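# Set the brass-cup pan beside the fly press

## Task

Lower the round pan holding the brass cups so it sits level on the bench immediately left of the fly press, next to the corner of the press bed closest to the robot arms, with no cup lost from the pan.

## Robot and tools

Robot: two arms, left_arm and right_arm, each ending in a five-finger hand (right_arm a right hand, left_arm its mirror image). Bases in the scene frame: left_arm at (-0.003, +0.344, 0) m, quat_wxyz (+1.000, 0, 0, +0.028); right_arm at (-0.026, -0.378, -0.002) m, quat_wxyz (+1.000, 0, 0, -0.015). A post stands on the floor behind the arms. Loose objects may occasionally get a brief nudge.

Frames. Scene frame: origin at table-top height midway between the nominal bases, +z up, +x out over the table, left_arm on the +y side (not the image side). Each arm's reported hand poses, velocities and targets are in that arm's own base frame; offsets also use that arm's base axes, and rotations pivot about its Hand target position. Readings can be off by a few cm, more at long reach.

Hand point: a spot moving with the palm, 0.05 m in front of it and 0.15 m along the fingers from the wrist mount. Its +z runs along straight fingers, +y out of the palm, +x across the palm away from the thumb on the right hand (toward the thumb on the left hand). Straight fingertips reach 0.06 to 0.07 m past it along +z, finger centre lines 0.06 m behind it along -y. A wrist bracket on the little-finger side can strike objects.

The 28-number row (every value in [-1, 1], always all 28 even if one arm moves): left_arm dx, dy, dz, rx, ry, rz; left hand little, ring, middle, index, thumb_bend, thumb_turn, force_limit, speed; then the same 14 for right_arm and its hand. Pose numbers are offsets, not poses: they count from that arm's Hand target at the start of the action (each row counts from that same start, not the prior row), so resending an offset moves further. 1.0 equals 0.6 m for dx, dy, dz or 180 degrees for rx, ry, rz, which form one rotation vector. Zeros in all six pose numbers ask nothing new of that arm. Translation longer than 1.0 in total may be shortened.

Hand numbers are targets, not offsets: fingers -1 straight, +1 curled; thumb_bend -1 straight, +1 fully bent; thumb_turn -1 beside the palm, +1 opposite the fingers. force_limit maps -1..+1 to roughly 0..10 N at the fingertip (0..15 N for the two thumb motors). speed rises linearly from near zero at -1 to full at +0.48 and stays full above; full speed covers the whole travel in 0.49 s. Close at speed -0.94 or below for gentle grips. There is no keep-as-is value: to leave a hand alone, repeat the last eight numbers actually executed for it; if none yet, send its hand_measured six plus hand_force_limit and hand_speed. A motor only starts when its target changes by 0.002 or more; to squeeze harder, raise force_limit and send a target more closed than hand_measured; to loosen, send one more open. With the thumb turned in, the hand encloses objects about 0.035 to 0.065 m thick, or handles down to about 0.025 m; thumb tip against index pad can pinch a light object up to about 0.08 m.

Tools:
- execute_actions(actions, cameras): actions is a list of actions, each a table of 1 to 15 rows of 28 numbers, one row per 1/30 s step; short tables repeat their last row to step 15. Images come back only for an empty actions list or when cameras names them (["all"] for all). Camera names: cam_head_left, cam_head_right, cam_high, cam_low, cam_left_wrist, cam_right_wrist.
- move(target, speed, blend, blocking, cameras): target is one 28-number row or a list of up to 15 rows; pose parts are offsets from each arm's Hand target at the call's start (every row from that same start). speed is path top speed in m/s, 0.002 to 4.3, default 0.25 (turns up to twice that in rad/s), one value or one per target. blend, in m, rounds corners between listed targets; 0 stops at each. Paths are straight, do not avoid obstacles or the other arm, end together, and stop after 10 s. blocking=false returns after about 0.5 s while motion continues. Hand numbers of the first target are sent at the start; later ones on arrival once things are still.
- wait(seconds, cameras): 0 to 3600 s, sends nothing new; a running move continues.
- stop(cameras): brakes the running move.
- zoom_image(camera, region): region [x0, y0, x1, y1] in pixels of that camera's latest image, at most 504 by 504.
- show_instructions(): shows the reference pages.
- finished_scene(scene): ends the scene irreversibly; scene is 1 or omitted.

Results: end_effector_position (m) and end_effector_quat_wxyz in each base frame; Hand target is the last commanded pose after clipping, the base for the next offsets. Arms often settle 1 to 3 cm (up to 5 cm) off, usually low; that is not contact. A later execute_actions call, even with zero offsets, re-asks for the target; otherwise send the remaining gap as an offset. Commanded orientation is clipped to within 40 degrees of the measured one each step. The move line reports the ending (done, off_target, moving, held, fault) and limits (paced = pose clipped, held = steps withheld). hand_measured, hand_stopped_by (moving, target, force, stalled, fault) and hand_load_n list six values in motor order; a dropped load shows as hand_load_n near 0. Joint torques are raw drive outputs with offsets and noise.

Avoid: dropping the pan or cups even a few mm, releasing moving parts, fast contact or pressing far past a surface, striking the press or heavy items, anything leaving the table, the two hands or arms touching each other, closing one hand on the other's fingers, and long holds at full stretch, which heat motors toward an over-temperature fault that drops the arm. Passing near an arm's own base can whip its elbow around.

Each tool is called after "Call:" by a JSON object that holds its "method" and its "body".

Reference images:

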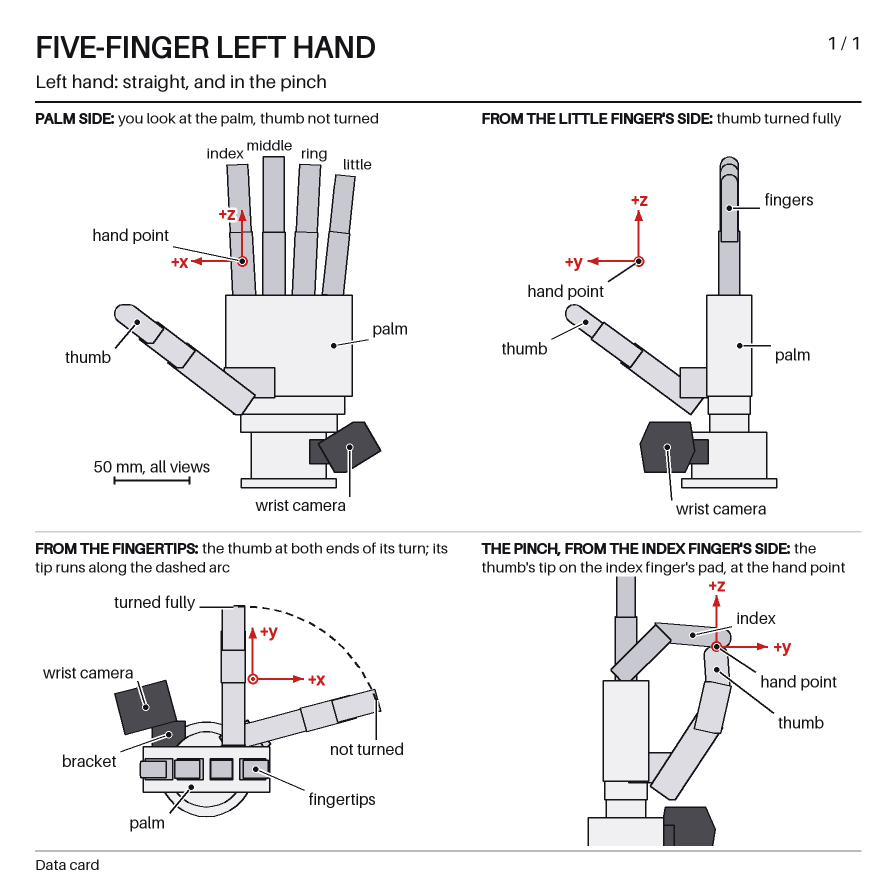

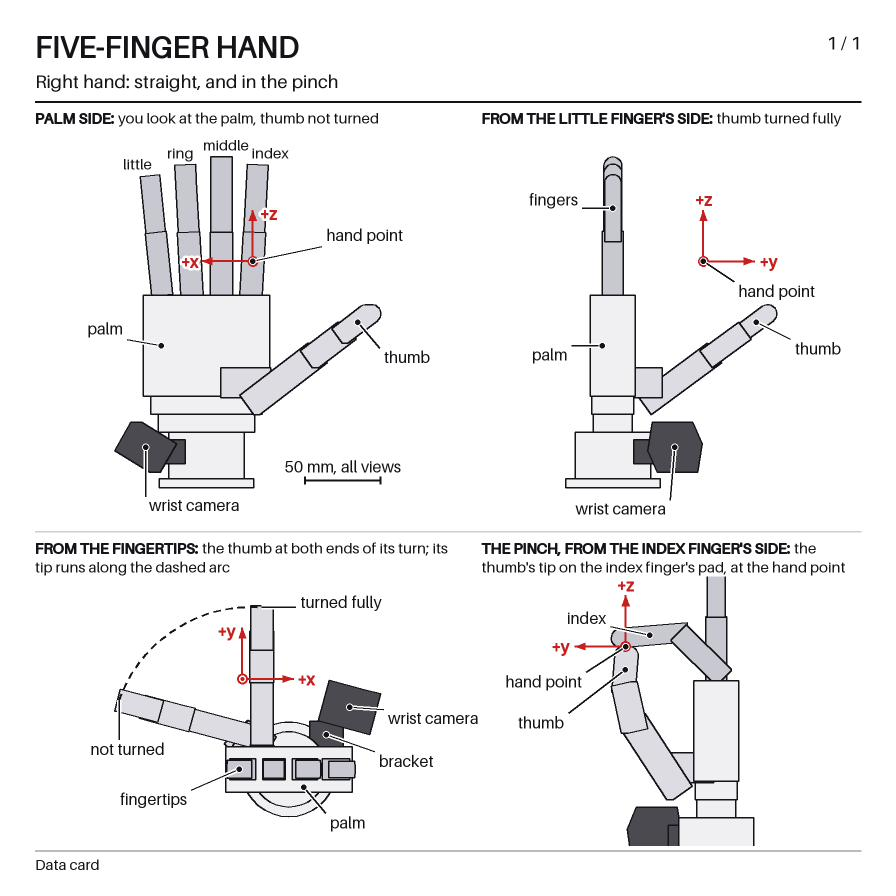

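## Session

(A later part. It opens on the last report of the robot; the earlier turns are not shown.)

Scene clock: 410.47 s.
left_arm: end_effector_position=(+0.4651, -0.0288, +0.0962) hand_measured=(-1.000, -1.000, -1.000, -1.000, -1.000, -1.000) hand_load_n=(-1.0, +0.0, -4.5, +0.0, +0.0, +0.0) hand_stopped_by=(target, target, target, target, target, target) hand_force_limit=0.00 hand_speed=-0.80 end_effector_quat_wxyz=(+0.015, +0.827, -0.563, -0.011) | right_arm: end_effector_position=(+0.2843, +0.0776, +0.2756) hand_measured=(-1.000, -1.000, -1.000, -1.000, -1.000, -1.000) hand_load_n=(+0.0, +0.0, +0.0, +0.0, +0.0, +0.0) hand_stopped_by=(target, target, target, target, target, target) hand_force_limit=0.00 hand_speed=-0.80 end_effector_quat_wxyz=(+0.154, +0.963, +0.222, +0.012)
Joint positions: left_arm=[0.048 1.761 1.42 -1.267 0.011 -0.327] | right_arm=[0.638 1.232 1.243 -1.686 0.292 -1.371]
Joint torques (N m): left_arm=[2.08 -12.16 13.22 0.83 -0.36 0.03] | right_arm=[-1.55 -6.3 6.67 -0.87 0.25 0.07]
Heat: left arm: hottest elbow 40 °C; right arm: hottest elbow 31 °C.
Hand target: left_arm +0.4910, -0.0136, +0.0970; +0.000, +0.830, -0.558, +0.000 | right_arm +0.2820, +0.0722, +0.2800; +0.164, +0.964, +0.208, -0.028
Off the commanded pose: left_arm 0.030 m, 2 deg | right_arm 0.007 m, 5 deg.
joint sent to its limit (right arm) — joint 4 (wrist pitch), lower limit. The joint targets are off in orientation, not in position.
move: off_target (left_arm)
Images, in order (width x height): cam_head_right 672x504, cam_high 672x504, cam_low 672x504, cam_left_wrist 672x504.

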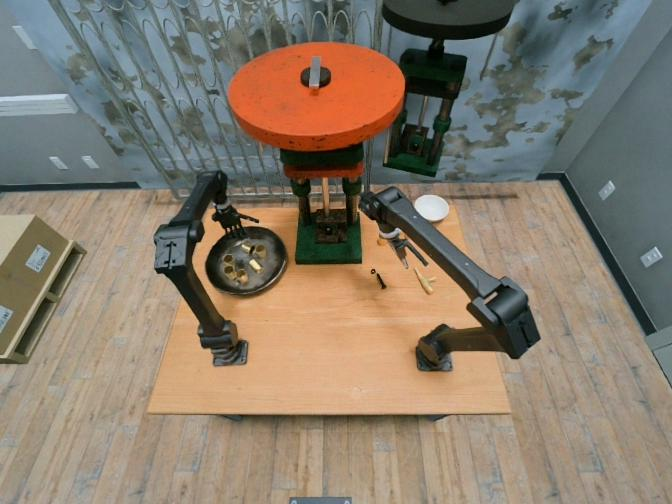

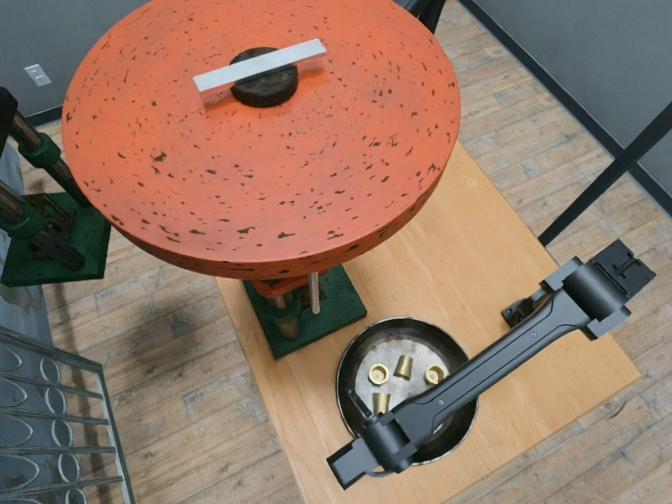

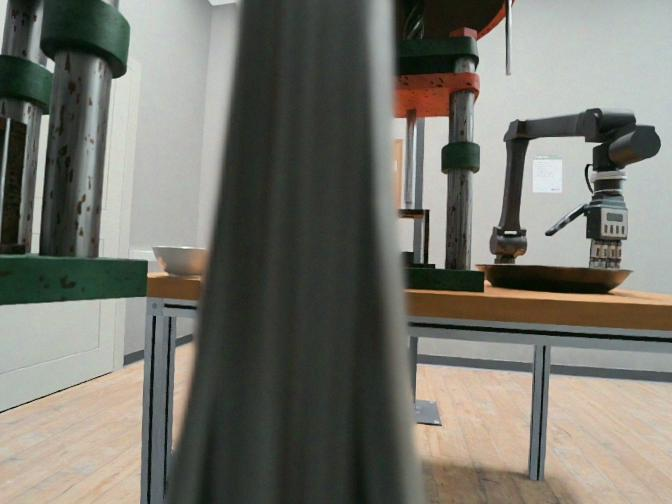

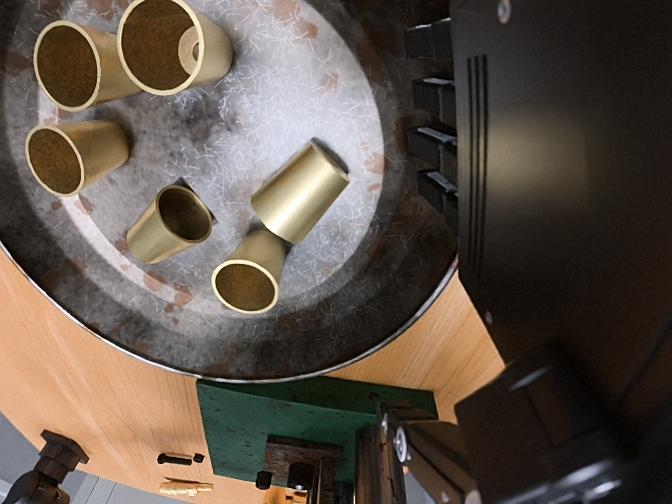

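Call:
{"method": "move", "body": {"target": [[-0.075,-0.028,0.0,0,0,0,-1,-1,-1,-1,-1,-1,0,-0.8, 0,0,0,0,0,0,-1,-1,-1,-1,-1,-1,0,-0.8],[-0.075,-0.028,0.22,0,0,0,-1,-1,-1,-1,-1,-1,0,-0.8, 0,0,0,0,0,0,-1,-1,-1,-1,-1,-1,0,-0.8]], "speed": [0.04,0.12], "cameras": ["all"]}}

Call:
{"method": "zoom_image", "body": {"camera": "cam_head_right", "region": [190, 200, 380, 360]}}

Call:
{"method": "zoom_image", "body": {"camera": "cam_low", "region": [450, 180, 650, 330]}}

Scene clock: 422.20 s.
left_arm: end_effector_position=(+0.4325, -0.0291, +0.2055) hand_measured=(-1.000, -1.000, -1.000, -1.000, -1.000, -1.000) hand_load_n=(+0.0, +0.0, -0.5, +0.0, +0.0, +0.0) hand_stopped_by=(target, target, target, target, target, target) hand_force_limit=0.00 hand_speed=-0.80 end_effector_quat_wxyz=(+0.017, +0.828, -0.560, -0.020) | right_arm: end_effector_position=(+0.2843, +0.0776, +0.2756) hand_measured=(-1.000, -1.000, -1.000, -1.000, -1.000, -1.000) hand_load_n=(+0.0, -0.5, +0.0, +0.0, +0.0, +0.0) hand_stopped_by=(target, target, target, target, target, target) hand_force_limit=0.00 hand_speed=-0.80 end_effector_quat_wxyz=(+0.154, +0.963, +0.222, +0.012)
Joint positions: left_arm=[0.048 1.628 1.539 -1.535 0.003 -0.333] | right_arm=[0.638 1.232 1.243 -1.686 0.292 -1.371]
Joint torques (N m): left_arm=[0.32 -14.04 13.46 -0.38 -0.05 -0.15] | right_arm=[-1.9 -6.42 6.67 -0.83 0.24 0.08]
Heat: left arm: hottest elbow 40 °C; right arm: hottest elbow 31 °C.
Hand target: left_arm +0.4460, -0.0304, +0.2291; +0.000, +0.830, -0.558, +0.001 | right_arm +0.2820, +0.0722, +0.2800; +0.164, +0.964, +0.208, -0.028
Off the commanded pose: left_arm 0.027 m, 3 deg | right_arm 0.007 m, 5 deg.
joint sent to its limit (right arm) — joint 4 (wrist pitch), lower limit. The joint targets are off in orientation, not in position.
move: off_target (left_arm)

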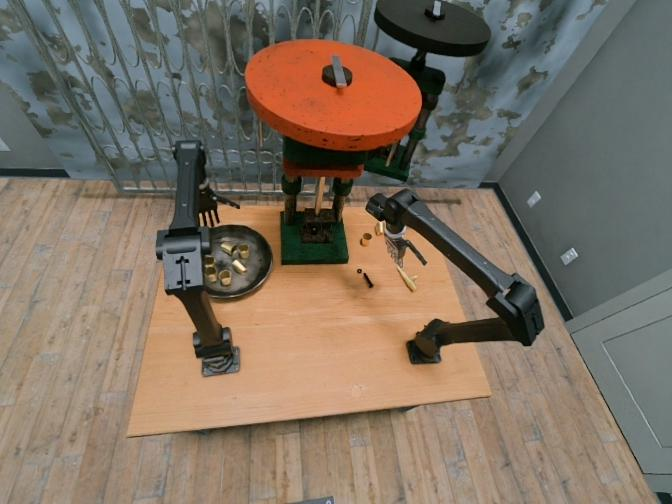

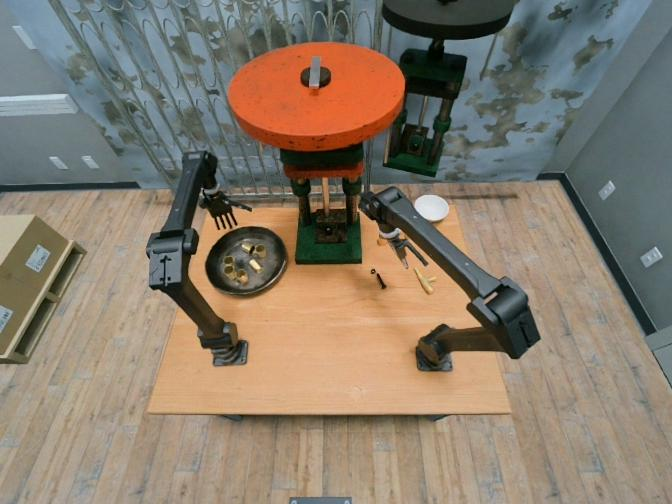

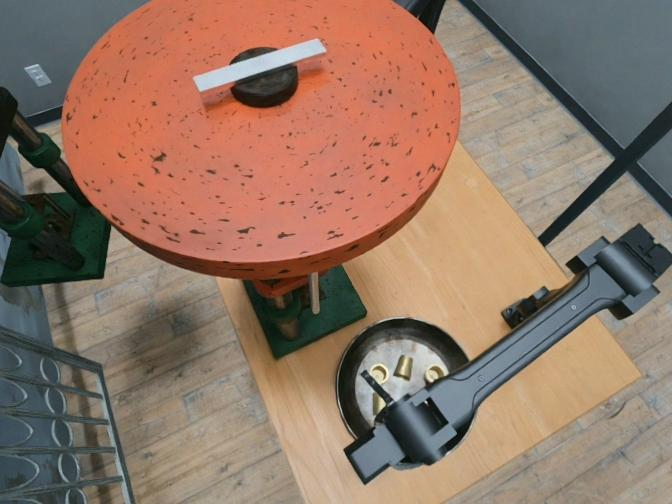

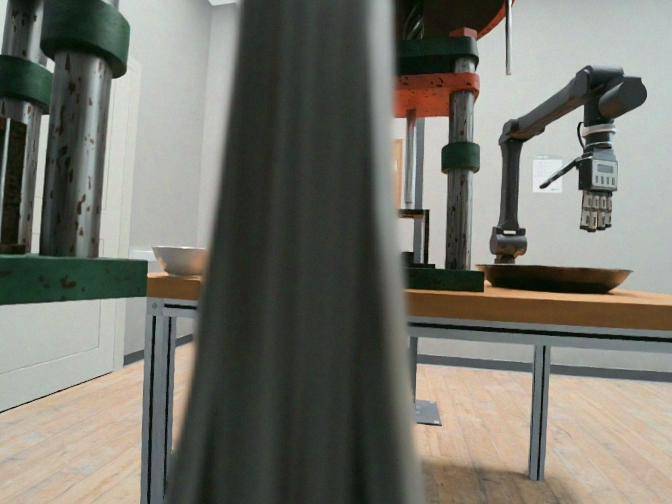

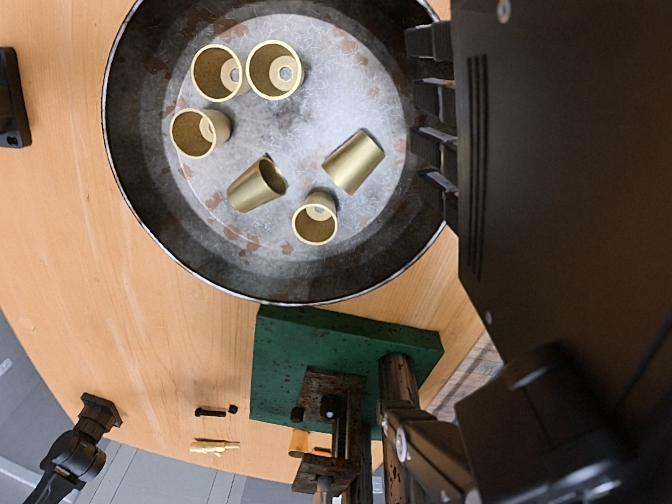

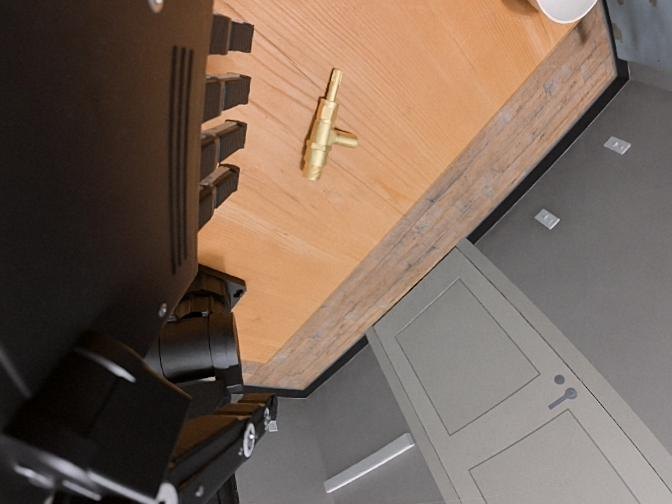

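Scaled by 2.653 from the camera's image (finer frame: 960x720).

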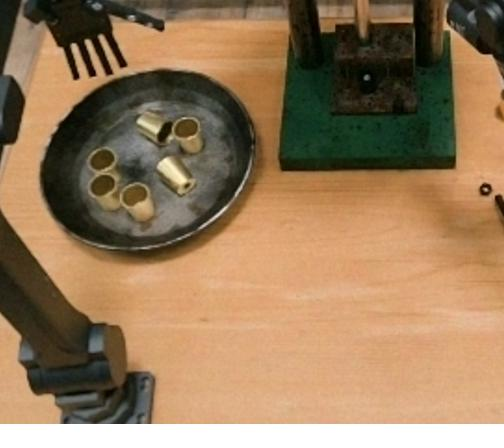

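Scaled by 2.520 from the camera's image (finer frame: 960x720).

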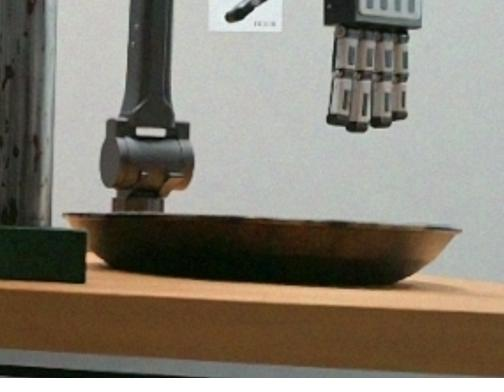

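Call:
{"method": "finished_scene", "body": {}}

The scene is finished: the task was done.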